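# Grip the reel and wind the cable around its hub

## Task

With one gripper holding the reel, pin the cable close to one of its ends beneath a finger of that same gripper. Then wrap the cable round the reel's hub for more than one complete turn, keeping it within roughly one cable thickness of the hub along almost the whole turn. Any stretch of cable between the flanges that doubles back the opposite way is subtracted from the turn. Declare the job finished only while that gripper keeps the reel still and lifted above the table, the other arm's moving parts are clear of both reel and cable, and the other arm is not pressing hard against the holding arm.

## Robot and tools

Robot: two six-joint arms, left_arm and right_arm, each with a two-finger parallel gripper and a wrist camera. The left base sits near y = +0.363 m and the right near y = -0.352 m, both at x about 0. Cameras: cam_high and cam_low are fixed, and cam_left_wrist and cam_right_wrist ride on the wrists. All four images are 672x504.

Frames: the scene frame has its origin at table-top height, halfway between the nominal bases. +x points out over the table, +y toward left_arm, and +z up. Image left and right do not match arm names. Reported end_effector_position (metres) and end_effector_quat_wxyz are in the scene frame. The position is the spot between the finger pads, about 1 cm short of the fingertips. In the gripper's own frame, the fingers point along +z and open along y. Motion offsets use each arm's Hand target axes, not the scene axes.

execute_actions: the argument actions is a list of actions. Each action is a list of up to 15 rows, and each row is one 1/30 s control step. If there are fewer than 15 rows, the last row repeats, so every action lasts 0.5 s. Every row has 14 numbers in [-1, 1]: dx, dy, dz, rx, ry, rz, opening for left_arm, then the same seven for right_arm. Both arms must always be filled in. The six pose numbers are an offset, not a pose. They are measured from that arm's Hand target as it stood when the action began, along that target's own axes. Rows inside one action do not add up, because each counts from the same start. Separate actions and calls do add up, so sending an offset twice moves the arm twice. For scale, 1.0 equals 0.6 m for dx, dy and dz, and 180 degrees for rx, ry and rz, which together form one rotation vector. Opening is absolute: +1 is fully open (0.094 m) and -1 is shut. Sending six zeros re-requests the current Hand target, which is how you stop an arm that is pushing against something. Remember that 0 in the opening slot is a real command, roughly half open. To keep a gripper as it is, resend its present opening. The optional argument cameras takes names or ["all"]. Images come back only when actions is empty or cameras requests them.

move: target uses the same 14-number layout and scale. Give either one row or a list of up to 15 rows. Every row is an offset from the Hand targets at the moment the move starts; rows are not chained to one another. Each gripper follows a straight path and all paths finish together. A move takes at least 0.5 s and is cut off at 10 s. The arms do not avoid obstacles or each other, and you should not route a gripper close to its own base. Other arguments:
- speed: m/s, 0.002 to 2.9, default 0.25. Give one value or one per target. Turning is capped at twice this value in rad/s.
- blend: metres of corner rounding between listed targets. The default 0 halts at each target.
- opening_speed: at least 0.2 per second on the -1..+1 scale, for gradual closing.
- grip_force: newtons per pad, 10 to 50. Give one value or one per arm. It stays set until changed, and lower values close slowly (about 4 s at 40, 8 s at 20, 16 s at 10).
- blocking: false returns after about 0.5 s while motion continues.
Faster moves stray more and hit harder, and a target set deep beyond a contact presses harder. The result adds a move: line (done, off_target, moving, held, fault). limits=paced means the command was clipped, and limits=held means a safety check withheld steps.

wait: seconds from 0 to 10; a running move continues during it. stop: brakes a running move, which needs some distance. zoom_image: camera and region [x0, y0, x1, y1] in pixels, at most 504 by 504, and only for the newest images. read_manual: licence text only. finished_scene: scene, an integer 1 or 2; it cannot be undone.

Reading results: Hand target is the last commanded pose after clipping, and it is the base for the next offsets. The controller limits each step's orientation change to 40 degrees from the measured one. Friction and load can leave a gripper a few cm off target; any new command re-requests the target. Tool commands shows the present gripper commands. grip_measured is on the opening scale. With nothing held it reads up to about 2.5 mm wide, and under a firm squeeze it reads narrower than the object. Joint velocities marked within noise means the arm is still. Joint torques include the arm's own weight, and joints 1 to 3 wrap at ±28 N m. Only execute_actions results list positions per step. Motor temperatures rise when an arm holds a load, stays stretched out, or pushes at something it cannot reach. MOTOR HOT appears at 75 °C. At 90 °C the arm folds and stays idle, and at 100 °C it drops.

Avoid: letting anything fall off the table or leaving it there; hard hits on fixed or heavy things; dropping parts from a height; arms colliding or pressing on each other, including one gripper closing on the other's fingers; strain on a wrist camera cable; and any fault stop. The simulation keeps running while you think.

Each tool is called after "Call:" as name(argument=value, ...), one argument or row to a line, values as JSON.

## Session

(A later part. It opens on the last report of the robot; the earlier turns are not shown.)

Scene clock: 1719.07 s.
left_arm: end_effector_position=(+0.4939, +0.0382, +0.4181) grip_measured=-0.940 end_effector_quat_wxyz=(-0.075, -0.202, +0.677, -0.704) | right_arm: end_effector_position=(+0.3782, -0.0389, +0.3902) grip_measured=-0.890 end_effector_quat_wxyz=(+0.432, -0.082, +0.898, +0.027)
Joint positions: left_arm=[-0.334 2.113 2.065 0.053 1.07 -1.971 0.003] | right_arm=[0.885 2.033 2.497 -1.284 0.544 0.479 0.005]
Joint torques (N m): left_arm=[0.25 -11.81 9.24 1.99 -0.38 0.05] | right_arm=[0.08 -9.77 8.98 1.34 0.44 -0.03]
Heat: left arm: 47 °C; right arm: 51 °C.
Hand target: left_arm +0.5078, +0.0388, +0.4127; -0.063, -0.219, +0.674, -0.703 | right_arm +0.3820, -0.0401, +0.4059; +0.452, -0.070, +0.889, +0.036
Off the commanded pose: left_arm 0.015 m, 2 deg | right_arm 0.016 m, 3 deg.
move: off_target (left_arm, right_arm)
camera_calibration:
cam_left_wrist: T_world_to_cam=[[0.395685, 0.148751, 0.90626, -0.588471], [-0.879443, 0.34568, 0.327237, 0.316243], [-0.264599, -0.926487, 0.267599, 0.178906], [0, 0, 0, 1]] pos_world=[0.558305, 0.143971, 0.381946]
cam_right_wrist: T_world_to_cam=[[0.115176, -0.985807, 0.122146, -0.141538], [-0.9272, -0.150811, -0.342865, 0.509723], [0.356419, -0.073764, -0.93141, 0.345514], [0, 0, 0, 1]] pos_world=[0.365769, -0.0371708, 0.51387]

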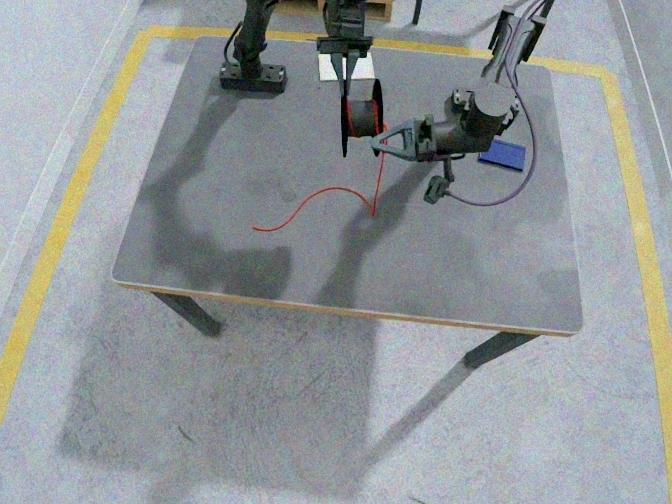

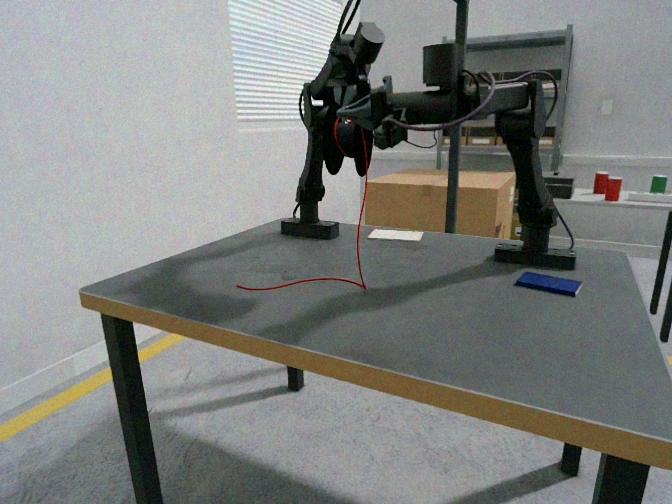

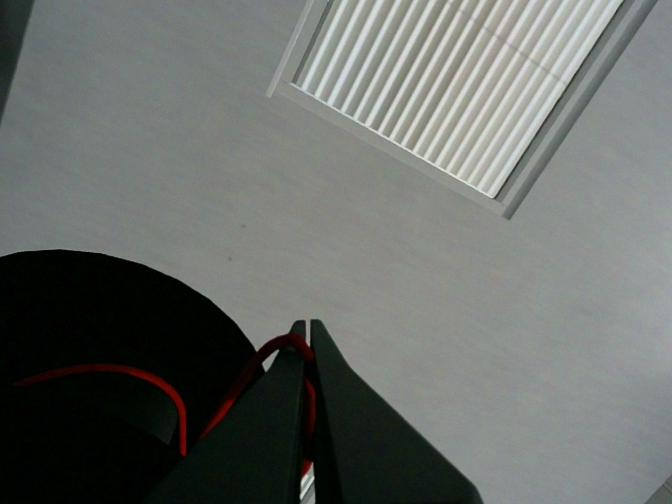

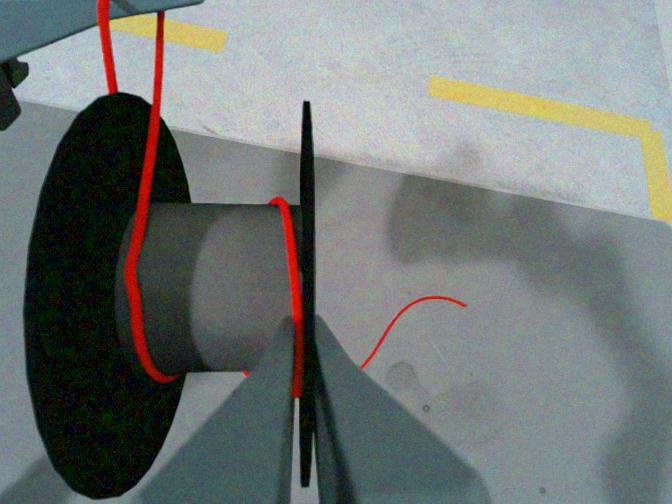

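Call:
move(
  target=[-0.0694,0.0791,0.0066,0,0,0,-1,0,0,0,0,0,0,-1],
  speed=0.08,
  cameras=["all"],
)

Call:
zoom_image(
  camera="cam_low",
  region=[280, 60, 460, 220],
)

Call:
zoom_image(
  camera="cam_high",
  region=[300, 20, 460, 180],
)

Call:
zoom_image(
  camera="cam_right_wrist",
  region=[0, 0, 340, 300],
)

Scene clock: 1772.47 s.
left_arm: end_effector_position=(+0.4989, +0.0328, +0.3836) grip_measured=-0.940 end_effector_quat_wxyz=(-0.074, -0.169, +0.677, -0.712) | right_arm: end_effector_position=(+0.3831, -0.0423, +0.3868) grip_measured=-0.890 end_effector_quat_wxyz=(+0.432, -0.077, +0.898, +0.018)
Joint positions: left_arm=[-0.334 2.154 1.959 0.253 1.112 -1.971 0.003] | right_arm=[0.877 2.042 2.497 -1.284 0.556 0.479 0.005]
Joint torques (N m): left_arm=[1.55 -11.06 5.64 1.99 -0.67 0.07] | right_arm=[0.49 -10.91 8.76 1.33 0.3 0.03]
Heat: left arm: 46 °C; right arm: 52 °C.
Hand target: left_arm +0.5279, +0.0395, +0.3525; -0.063, -0.219, +0.674, -0.703 | right_arm +0.3820, -0.0400, +0.4059; +0.452, -0.070, +0.889, +0.036
Off the commanded pose: left_arm 0.043 m, 6 deg | right_arm 0.019 m, 3 deg.
move: off_target (left_arm, right_arm)
camera_calibration:
cam_left_wrist: T_world_to_cam=[[0.355169, 0.146926, 0.923183, -0.544636], [-0.879372, 0.387526, 0.276639, 0.351756], [-0.317112, -0.910075, 0.26684, 0.210477], [0, 0, 0, 1]] pos_world=[0.569507, 0.135256, 0.349326]
cam_right_wrist: T_world_to_cam=[[0.098564, -0.985951, 0.134857, -0.143518], [-0.92926, -0.139676, -0.342004, 0.513484], [0.356036, -0.091608, -0.929971, 0.339171], [0, 0, 0, 1]] pos_world=[0.370549, -0.0387095, 0.510388]

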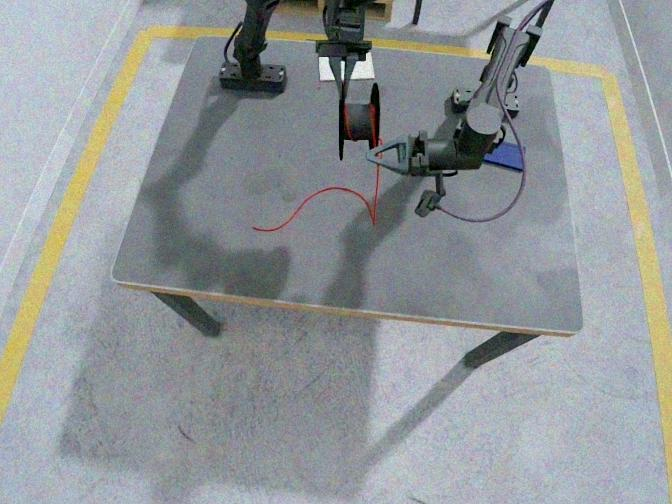

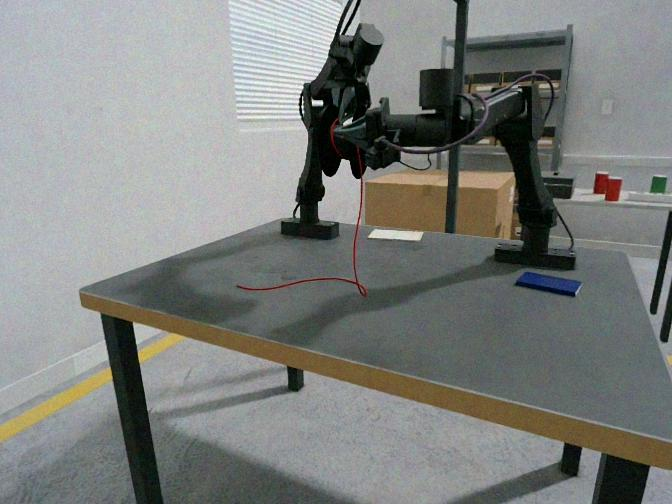

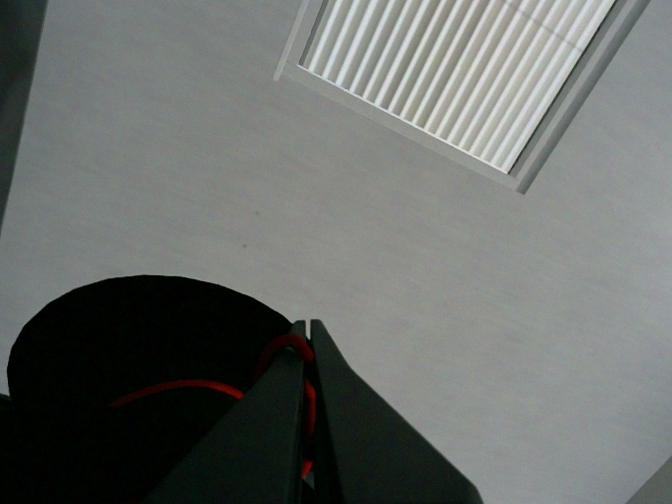

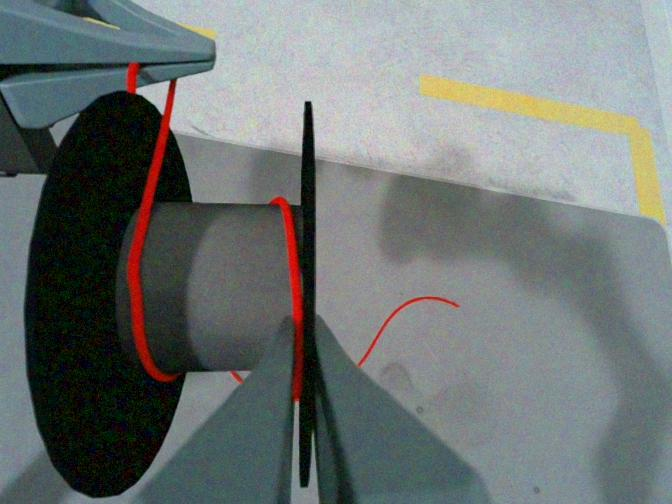

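Scaled by 2.800 from the camera's 672x504 image, which has a finer 960x720 frame.

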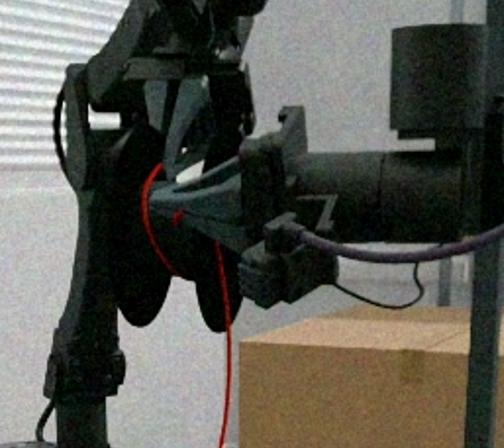

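Scaled by 3.150 from the camera's 672x504 image, which has a finer 960x720 frame.

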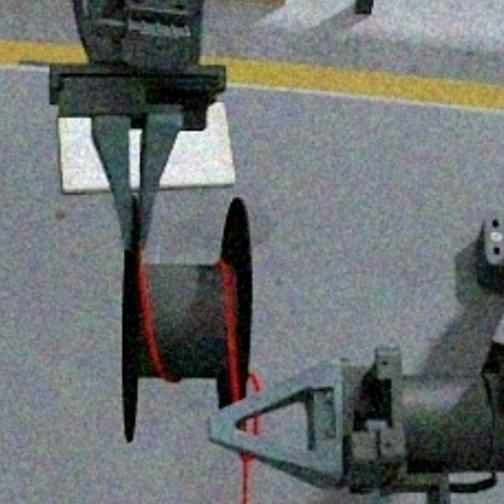

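Scaled by 1.482 from the camera's 672x504 image, which has a finer 960x720 frame.

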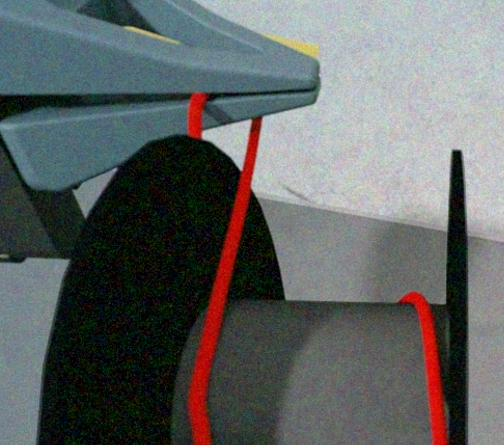

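Call:
move(
  target=[
    [0.0885,-0.0930,0.0010,0,0,0,-1,0,0,0,0,0,0,-1],
    [0.0997,-0.0972,0.0475,0,0,0,-1,0,0,0,0,0,0,-1],
  ],
  speed=0.08,
  cameras=["all"],
)

Call:
zoom_image(
  camera="cam_low",
  region=[280, 60, 460, 220],
)

Call:
zoom_image(
  camera="cam_high",
  region=[300, 20, 460, 180],
)

Call:
zoom_image(
  camera="cam_right_wrist",
  region=[0, 0, 340, 300],
)

Scene clock: 1797.50 s.
left_arm: end_effector_position=(+0.4941, +0.0058, +0.4373) grip_measured=-0.940 end_effector_quat_wxyz=(-0.068, -0.211, +0.672, -0.707) | right_arm: end_effector_position=(+0.3810, -0.0428, +0.3841) grip_measured=-0.890 end_effector_quat_wxyz=(+0.425, -0.081, +0.901, +0.017)
Joint positions: left_arm=[-0.403 2.178 2.238 -0.047 0.977 -1.982 0.003] | right_arm=[0.877 2.042 2.497 -1.298 0.547 0.479 0.005]
Joint torques (N m): left_arm=[0.08 -12.23 9.14 2 -0.16 0.14] | right_arm=[0.58 -10.97 8.51 1.43 0.44 -0.04]
Heat: left arm: 45 °C; right arm: 52 °C.
Hand target: left_arm +0.5029, +0.0043, +0.4295; -0.063, -0.219, +0.674, -0.703 | right_arm +0.3819, -0.0400, +0.4059; +0.452, -0.070, +0.889, +0.036
Off the commanded pose: left_arm 0.012 m, 1 deg | right_arm 0.022 m, 4 deg.
move: off_target (left_arm, right_arm)
camera_calibration:
cam_left_wrist: T_world_to_cam=[[0.393942, 0.16393, 0.904398, -0.59951], [-0.886882, 0.32617, 0.327191, 0.325045], [-0.241351, -0.930989, 0.273879, 0.129669], [0, 0, 0, 1]] pos_world=[0.555745, 0.112978, 0.40033]
cam_right_wrist: T_world_to_cam=[[0.10628, -0.984472, 0.139712, -0.148205], [-0.933044, -0.147308, -0.328222, 0.506381], [0.343706, -0.0954739, -0.934212, 0.343568], [0, 0, 0, 1]] pos_world=[0.370141, -0.0385081, 0.507876]

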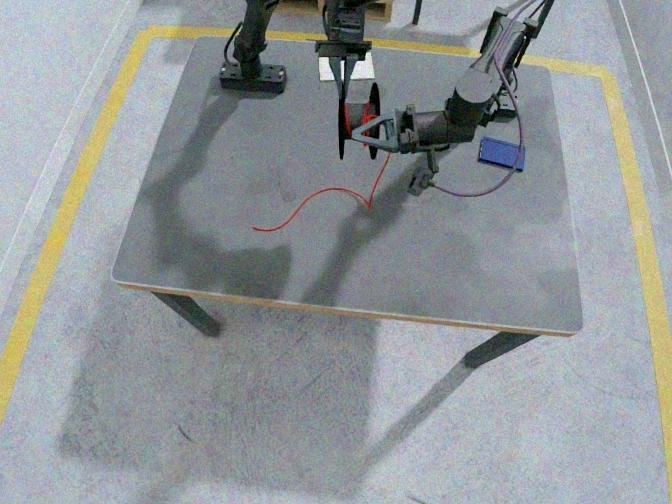

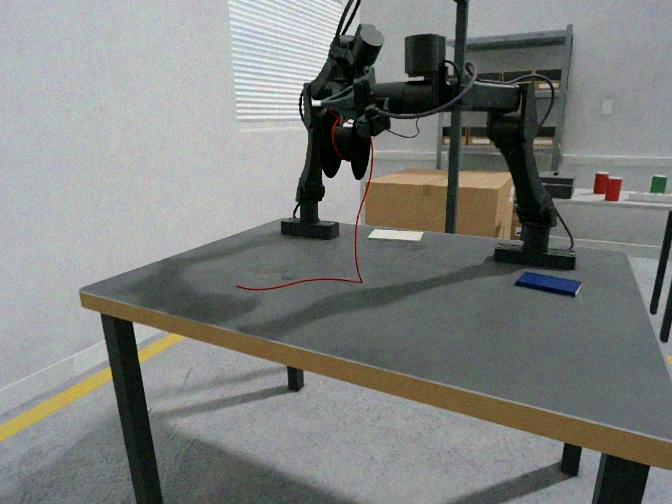

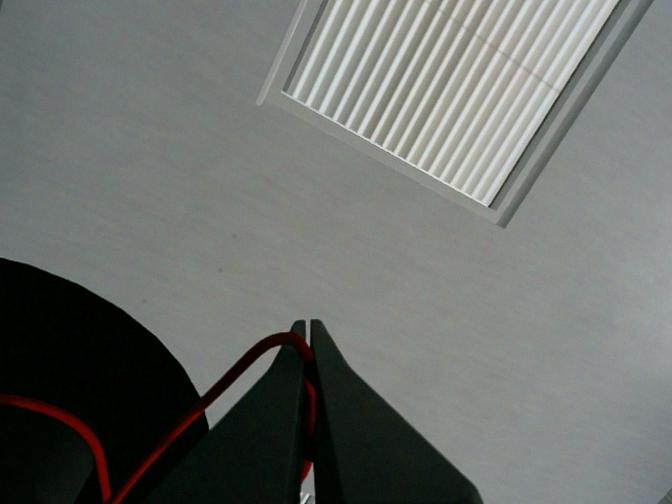

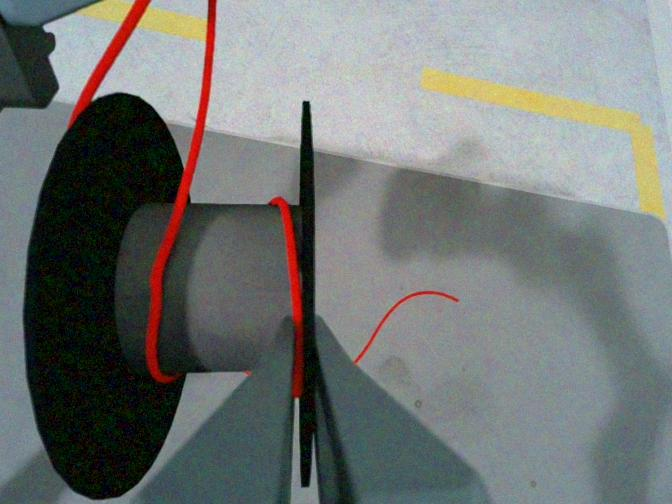

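Scaled by 2.800 from the camera's 672x504 image, which has a finer 960x720 frame.

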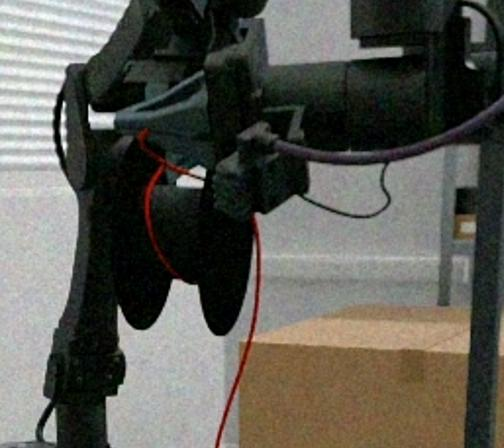

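Scaled by 3.150 from the camera's 672x504 image, which has a finer 960x720 frame.

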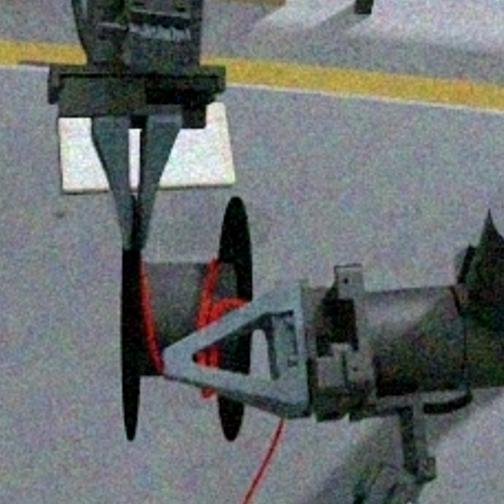

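Scaled by 1.482 from the camera's 672x504 image, which has a finer 960x720 frame.

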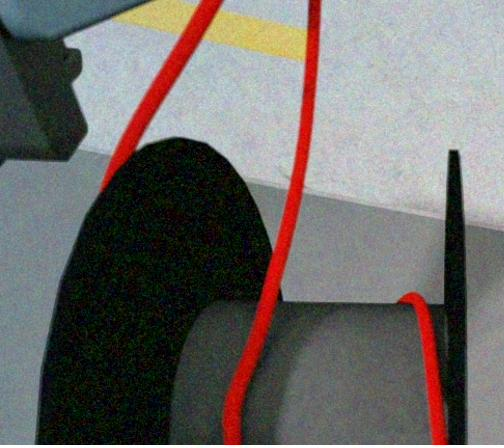

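Call:
move(
  target=[-0.0170,0.0110,-0.0993,0,0,0,-1,0,0,0,0,0,0,-1],
  speed=0.08,
  cameras=["all"],
)

Call:
zoom_image(
  camera="cam_low",
  region=[280, 60, 460, 220],
)

Call:
zoom_image(
  camera="cam_right_wrist",
  region=[0, 0, 340, 300],
)

Scene clock: 1818.87 s.
left_arm: end_effector_position=(+0.4922, +0.0536, +0.4150) grip_measured=-0.940 end_effector_quat_wxyz=(-0.082, -0.212, +0.678, -0.699) | right_arm: end_effector_position=(+0.3819, -0.0410, +0.3855) grip_measured=-0.890 end_effector_quat_wxyz=(+0.428, -0.080, +0.900, +0.021)
Joint positions: left_arm=[-0.305 2.082 2.019 0.044 1.097 -1.974 0.003] | right_arm=[0.877 2.042 2.497 -1.287 0.545 0.479 0.005]
Joint torques (N m): left_arm=[1.31 -15.56 5.96 2.16 -0.2 0.1] | right_arm=[0.68 -10.93 8.8 1.33 0.42 -0.04]
Motor temperatures (°C): left_arm=[29 41 44 46 28 27 31] | right_arm=[27 41 48 50 30 28 32]
Heat: left arm: 46 °C; right arm: 50 °C.
Hand target: left_arm +0.4964, +0.0639, +0.4197; -0.063, -0.219, +0.674, -0.703 | right_arm +0.3820, -0.0401, +0.4059; +0.452, -0.070, +0.889, +0.036
Off the commanded pose: left_arm 0.012 m, 2 deg | right_arm 0.020 m, 4 deg.
move: off_target (left_arm, right_arm)
camera_calibration:
cam_left_wrist: T_world_to_cam=[[0.418496, 0.143942, 0.896739, -0.594267], [-0.871505, 0.341536, 0.351898, 0.296501], [-0.255616, -0.928781, 0.268377, 0.188954], [0, 0, 0, 1]] pos_world=[0.555401, 0.159771, 0.377854]
cam_right_wrist: T_world_to_cam=[[0.107355, -0.98556, 0.130942, -0.143791], [-0.930993, -0.145869, -0.334624, 0.50968], [0.348893, -0.0859823, -0.93321, 0.342787], [0, 0, 0, 1]] pos_world=[0.370349, -0.0378947, 0.509272]

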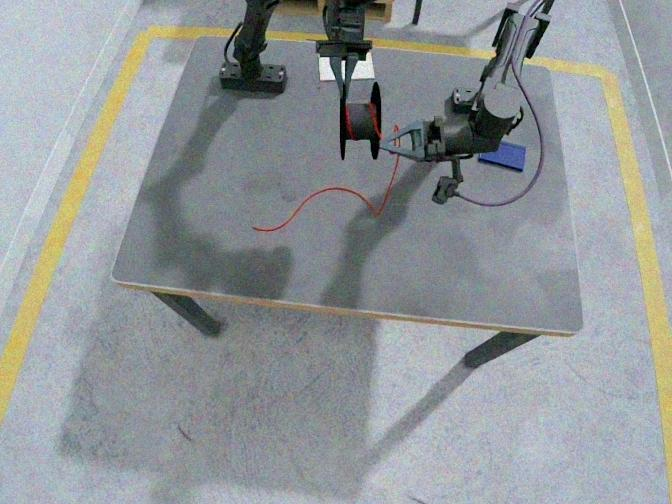

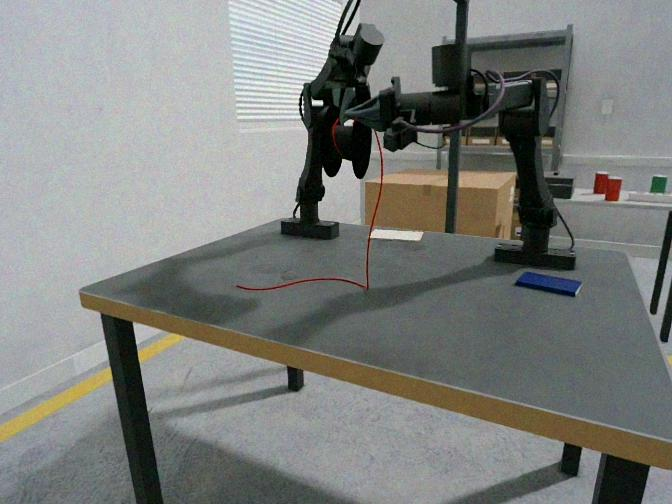

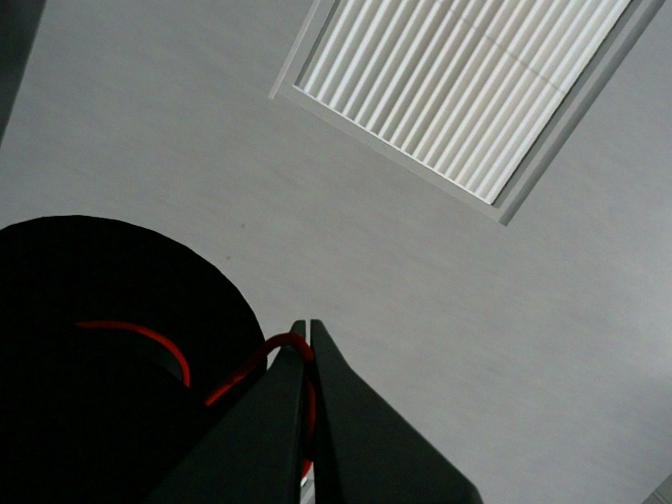

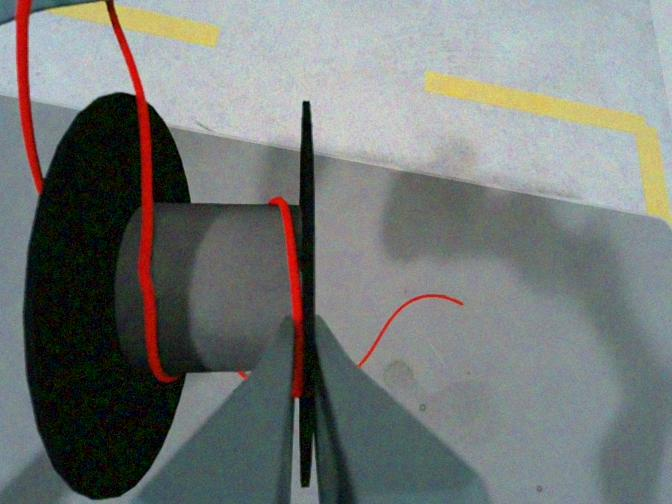

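Scaled by 2.800 from the camera's 672x504 image, which has a finer 960x720 frame.

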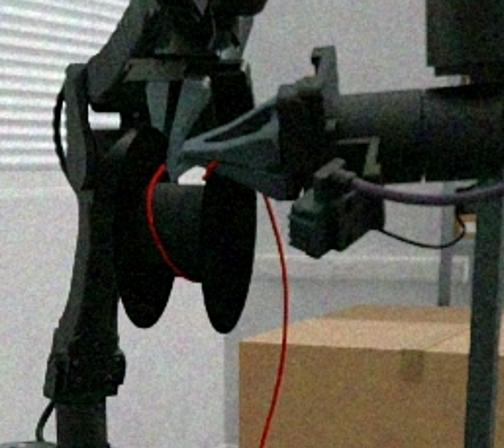

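Scaled by 1.482 from the camera's 672x504 image, which has a finer 960x720 frame.

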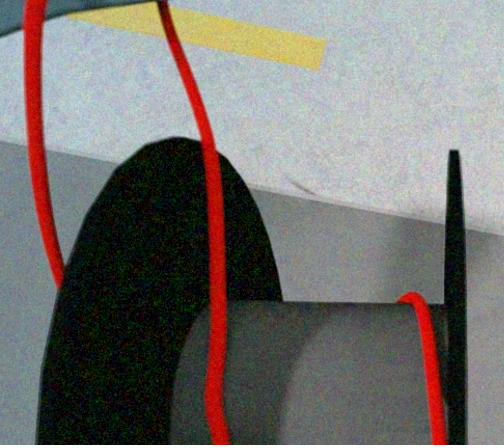

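Call:
move(
  target=[0,0,0,0,0,0,-0.6,0,0,0,0,0,0,-1],
  opening_speed=0.4,
  cameras=["all"],
)

Call:
zoom_image(
  camera="cam_low",
  region=[280, 60, 460, 220],
)

Call:
zoom_image(
  camera="cam_right_wrist",
  region=[0, 0, 340, 300],
)

Scene clock: 1832.40 s.
left_arm: end_effector_position=(+0.4965, +0.0582, +0.4160) grip_measured=-0.601 end_effector_quat_wxyz=(-0.074, -0.216, +0.676, -0.701) | right_arm: end_effector_position=(+0.3806, -0.0420, +0.3837) grip_measured=-0.890 end_effector_quat_wxyz=(+0.424, -0.082, +0.902, +0.019)
Joint positions: left_arm=[-0.296 2.082 2.019 0.051 1.088 -1.974 0.019] | right_arm=[0.877 2.042 2.497 -1.298 0.542 0.479 0.005]
Joint torques (N m): left_arm=[0.68 -15.58 5.89 2.09 -0.11 0.07] | right_arm=[0.54 -10.85 8.7 1.43 0.45 0]
Heat: left arm: 46 °C; right arm: 51 °C.
Hand target: left_arm +0.4964, +0.0639, +0.4197; -0.063, -0.219, +0.674, -0.703 | right_arm +0.3820, -0.0400, +0.4059; +0.452, -0.070, +0.889, +0.036
Off the commanded pose: left_arm 0.007 m, 1 deg | right_arm 0.022 m, 4 deg.
move: off_target (right_arm)
camera_calibration:
cam_left_wrist: T_world_to_cam=[[0.409841, 0.152993, 0.899235, -0.594962], [-0.87983, 0.32643, 0.34546, 0.306029], [-0.240684, -0.932757, 0.268393, 0.18681], [0, 0, 0, 1]] pos_world=[0.558056, 0.165376, 0.379151]
cam_right_wrist: T_world_to_cam=[[0.110204, -0.984441, 0.136863, -0.147755], [-0.933503, -0.149794, -0.325781, 0.505085], [0.341214, -0.0918599, -0.935487, 0.34506], [0, 0, 0, 1]] pos_world=[0.370042, -0.0381001, 0.507568]

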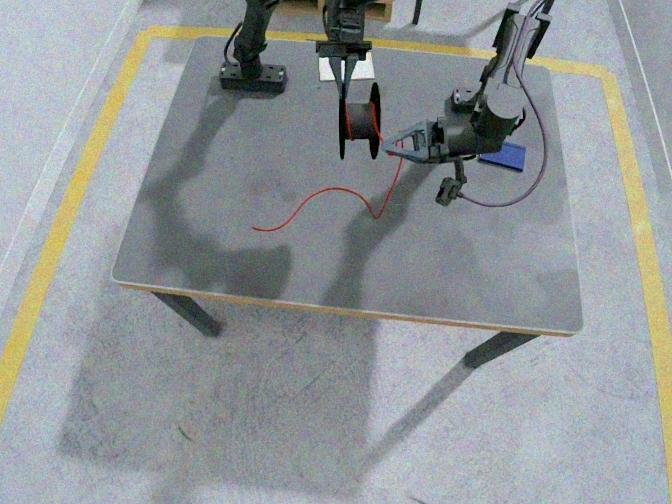

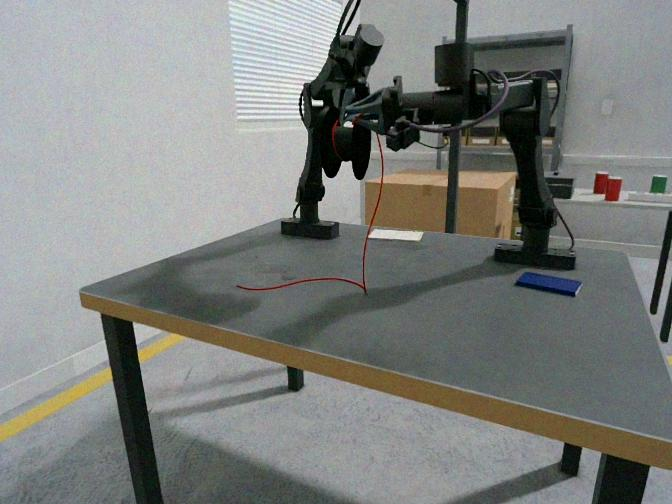

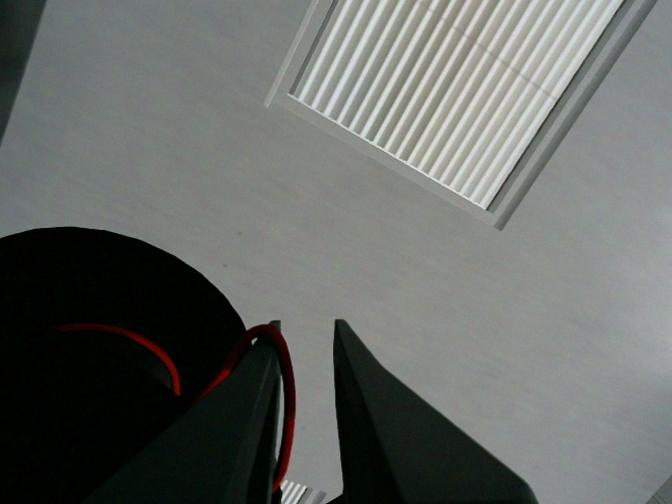

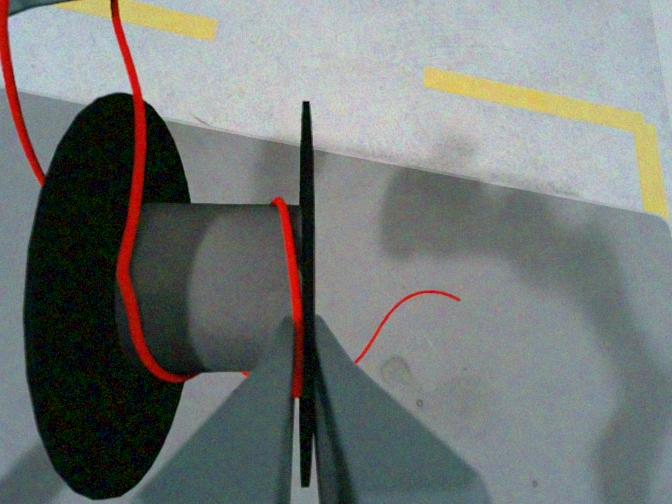

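Scaled by 2.800 from the camera's 672x504 image, which has a finer 960x720 frame.

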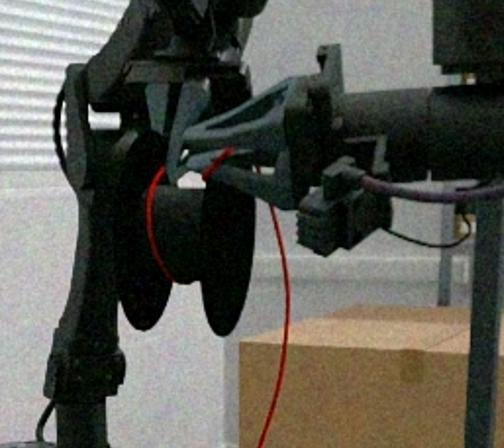

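Scaled by 1.482 from the camera's 672x504 image, which has a finer 960x720 frame.

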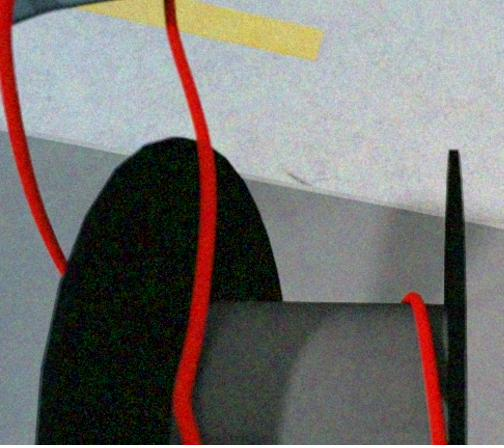

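Call:
move(
  target=[0,0,-0.20,0,0,0,-0.6,0,0,0,0,0,0,-1],
  speed=0.08,
  cameras=["all"],
)

Call:
zoom_image(
  camera="cam_low",
  region=[280, 60, 460, 220],
)

Call:
zoom_image(
  camera="cam_high",
  region=[300, 40, 460, 200],
)

Call:
zoom_image(
  camera="cam_right_wrist",
  region=[0, 0, 340, 300],
)

Scene clock: 1844.13 s.
left_arm: end_effector_position=(+0.4778, +0.1801, +0.4156) grip_measured=-0.601 end_effector_quat_wxyz=(-0.066, -0.228, +0.672, -0.702) | right_arm: end_effector_position=(+0.3800, -0.0426, +0.3829) grip_measured=-0.890 end_effector_quat_wxyz=(+0.422, -0.083, +0.902, +0.018)
Joint positions: left_arm=[-0.036 1.899 1.759 0.115 1.32 -1.968 0.019] | right_arm=[0.877 2.042 2.497 -1.303 0.542 0.479 0.005]
Joint torques (N m): left_arm=[0.06 -14.06 5.83 1.94 0.15 0.11] | right_arm=[0.49 -11.14 8.61 1.42 0.45 -0.03]
Heat: left arm: 46 °C; right arm: 51 °C.
Hand target: left_arm +0.4694, +0.1808, +0.4204; -0.063, -0.219, +0.674, -0.703 | right_arm +0.3820, -0.0400, +0.4059; +0.452, -0.070, +0.888, +0.036
Off the commanded pose: left_arm 0.009 m, 1 deg | right_arm 0.023 m, 5 deg.
move: off_target (right_arm)
camera_calibration:
cam_left_wrist: T_world_to_cam=[[0.411289, 0.165708, 0.896316, -0.607377], [-0.886491, 0.301503, 0.35104, 0.255207], [-0.212072, -0.938955, 0.270904, 0.282634], [0, 0, 0, 1]] pos_world=[0.535985, 0.289083, 0.378247]
cam_right_wrist: T_world_to_cam=[[0.110854, -0.983924, 0.140015, -0.149568], [-0.934583, -0.151124, -0.32205, 0.503202], [0.338033, -0.0951549, -0.936312, 0.3459], [0, 0, 0, 1]] pos_world=[0.369939, -0.0382039, 0.506868]

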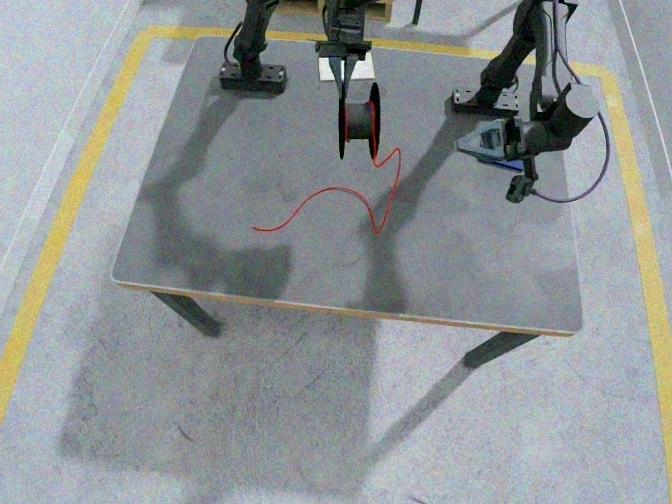

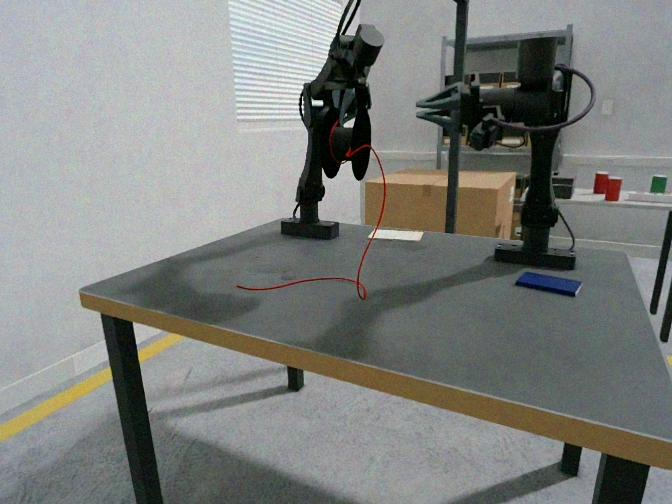

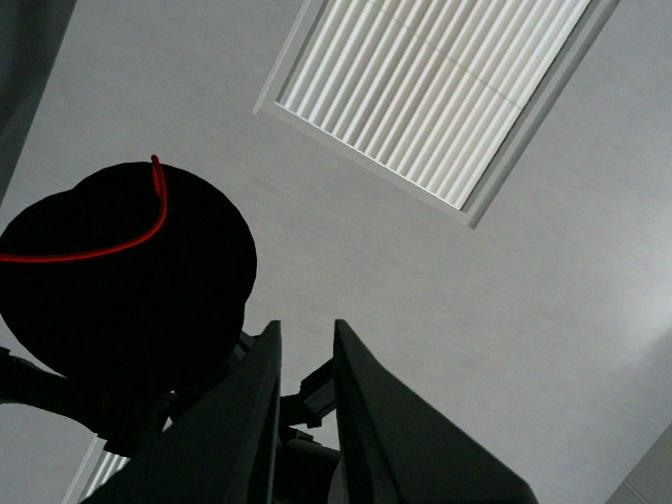

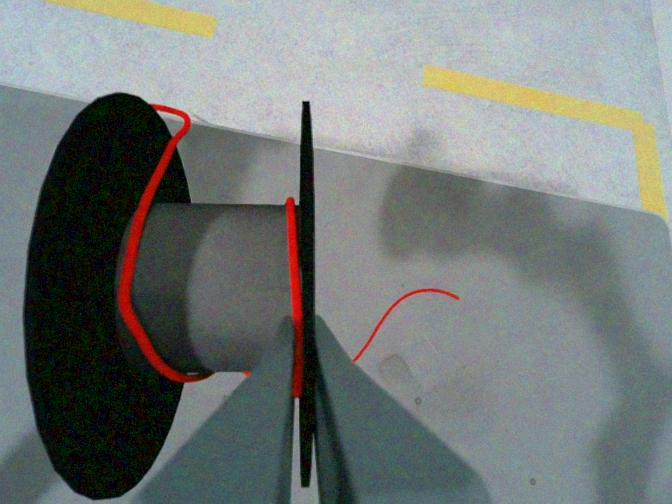

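Scaled by 2.800 from the camera's 672x504 image, which has a finer 960x720 frame.

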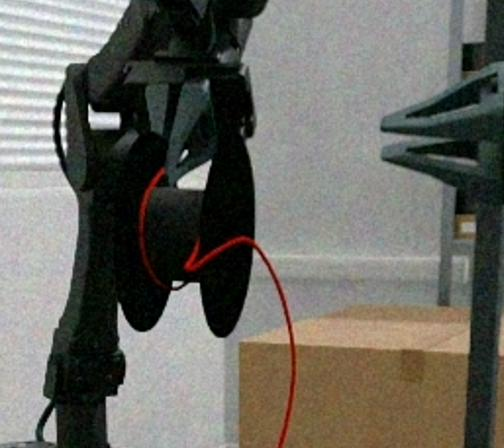

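Scaled by 3.150 from the camera's 672x504 image, which has a finer 960x720 frame.

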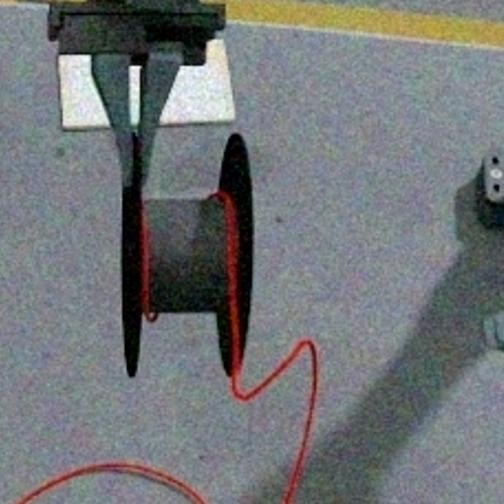

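Scaled by 1.482 from the camera's 672x504 image, which has a finer 960x720 frame.

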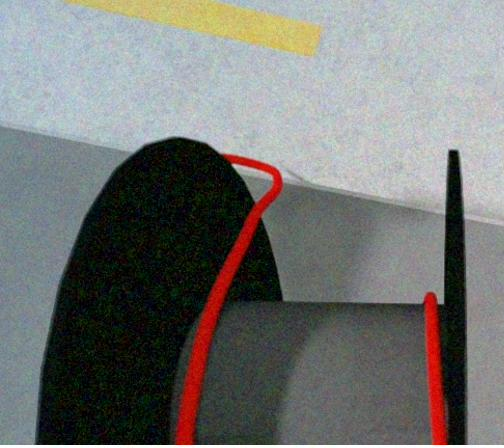

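Call:
move(
  target=[-0.0295,0.2218,-0.0040,-0.0343,0.1240,0.6309,-0.2,0,0,0,0,0,0,-1],
  speed=0.3,
  cameras=["all"],
)

Call:
zoom_image(
  camera="cam_low",
  region=[280, 80, 460, 260],
)

Call:
zoom_image(
  camera="cam_high",
  region=[300, 60, 460, 220],
)

Scene clock: 1883.20 s.
left_arm: end_effector_position=(+0.4318, +0.1753, +0.3070) grip_measured=-0.202 end_effector_quat_wxyz=(+0.501, +0.517, +0.484, -0.497) | right_arm: end_effector_position=(+0.3800, -0.0426, +0.3829) grip_measured=-0.890 end_effector_quat_wxyz=(+0.422, -0.083, +0.902, +0.018)
Joint positions: left_arm=[-0.036 1.99 1.352 0.942 1.582 -0.266 0.038] | right_arm=[0.877 2.042 2.497 -1.303 0.542 0.479 0.005]
Joint torques (N m): left_arm=[0.08 -9.87 4.98 1.66 -0.16 -0.03] | right_arm=[0.65 -10.91 8.59 1.5 0.46 0]
Motor temperatures (°C): left_arm=[29 49 43 45 28 27 29] | right_arm=[27 41 48 51 30 28 32]
Heat: left arm: 49 °C; right arm: 51 °C.
Hand target: left_arm +0.4338, +0.1756, +0.2909; +0.430, +0.561, +0.561, -0.431 | right_arm +0.3820, -0.0400, +0.4059; +0.452, -0.070, +0.888, +0.036
Off the commanded pose: left_arm 0.016 m, 15 deg | right_arm 0.023 m, 5 deg.
joint sent to its limit (left arm) — joint 5 (wrist yaw), upper limit. The joint targets are off in orientation, not in position.
move: off_target (left_arm, right_arm)
camera_calibration:
cam_left_wrist: T_world_to_cam=[[-0.994846, 0.101337, -0.00359962, 0.404514], [0.0541885, 0.501306, -0.863572, 0.185685], [-0.085707, -0.859316, -0.504213, 0.467183], [0, 0, 0, 1]] pos_world=[0.432408, 0.267381, 0.397368]
cam_right_wrist: T_world_to_cam=[[0.110854, -0.983924, 0.140015, -0.149568], [-0.934583, -0.151124, -0.32205, 0.503202], [0.338033, -0.0951549, -0.936312, 0.3459], [0, 0, 0, 1]] pos_world=[0.369939, -0.0382039, 0.506868]

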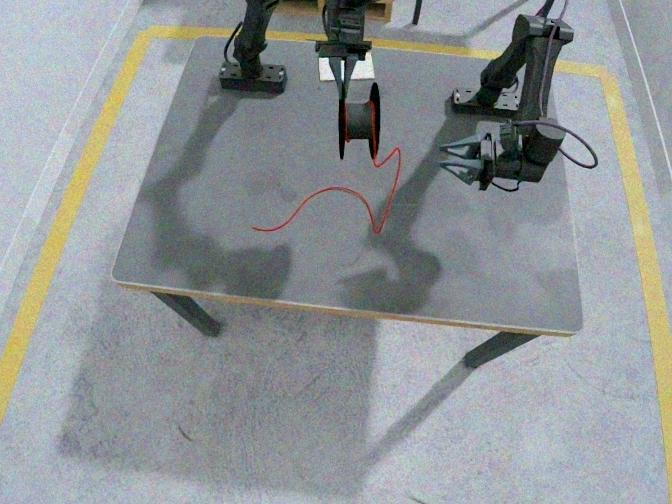

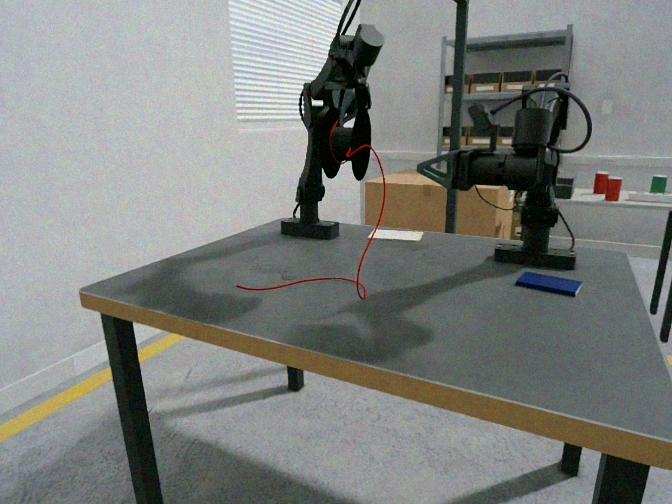

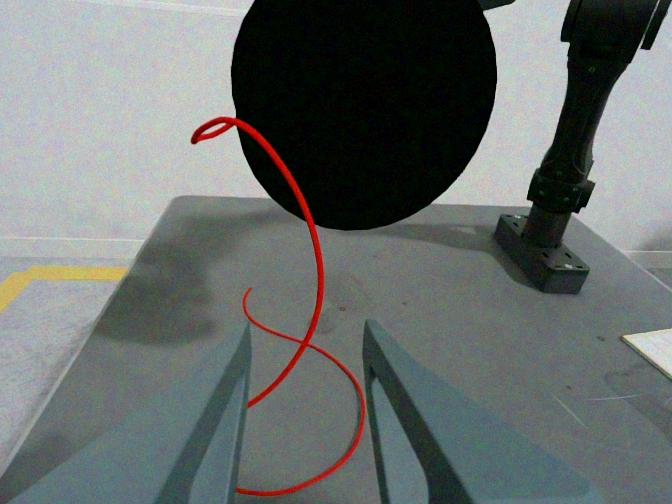

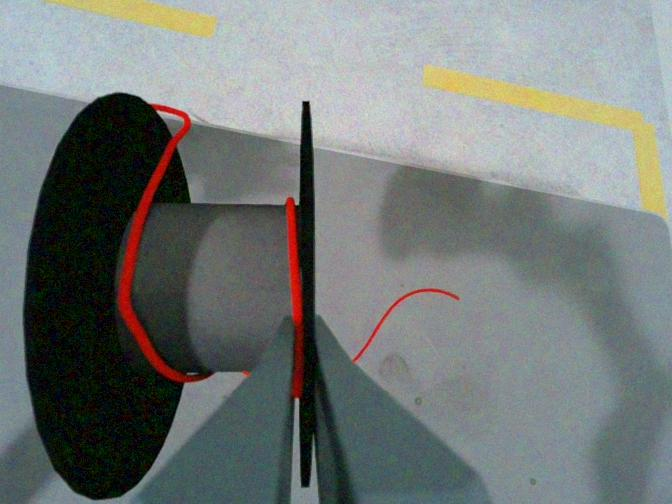

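Scaled by 2.800 from the camera's 672x504 image, which has a finer 960x720 frame.

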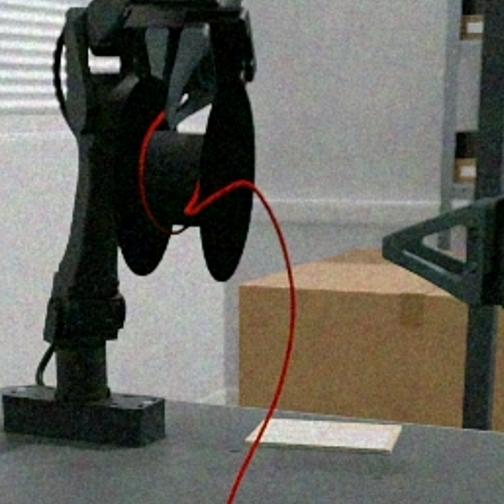

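Scaled by 3.150 from the camera's 672x504 image, which has a finer 960x720 frame.

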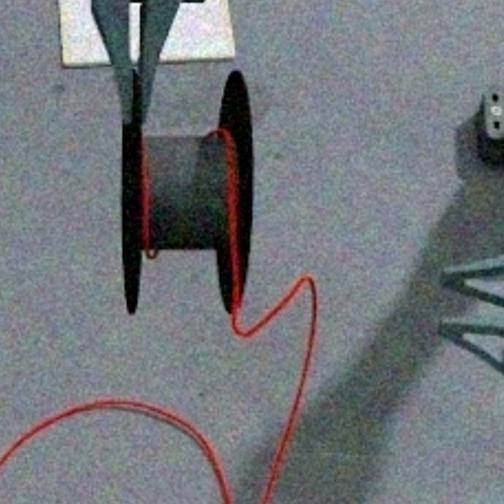

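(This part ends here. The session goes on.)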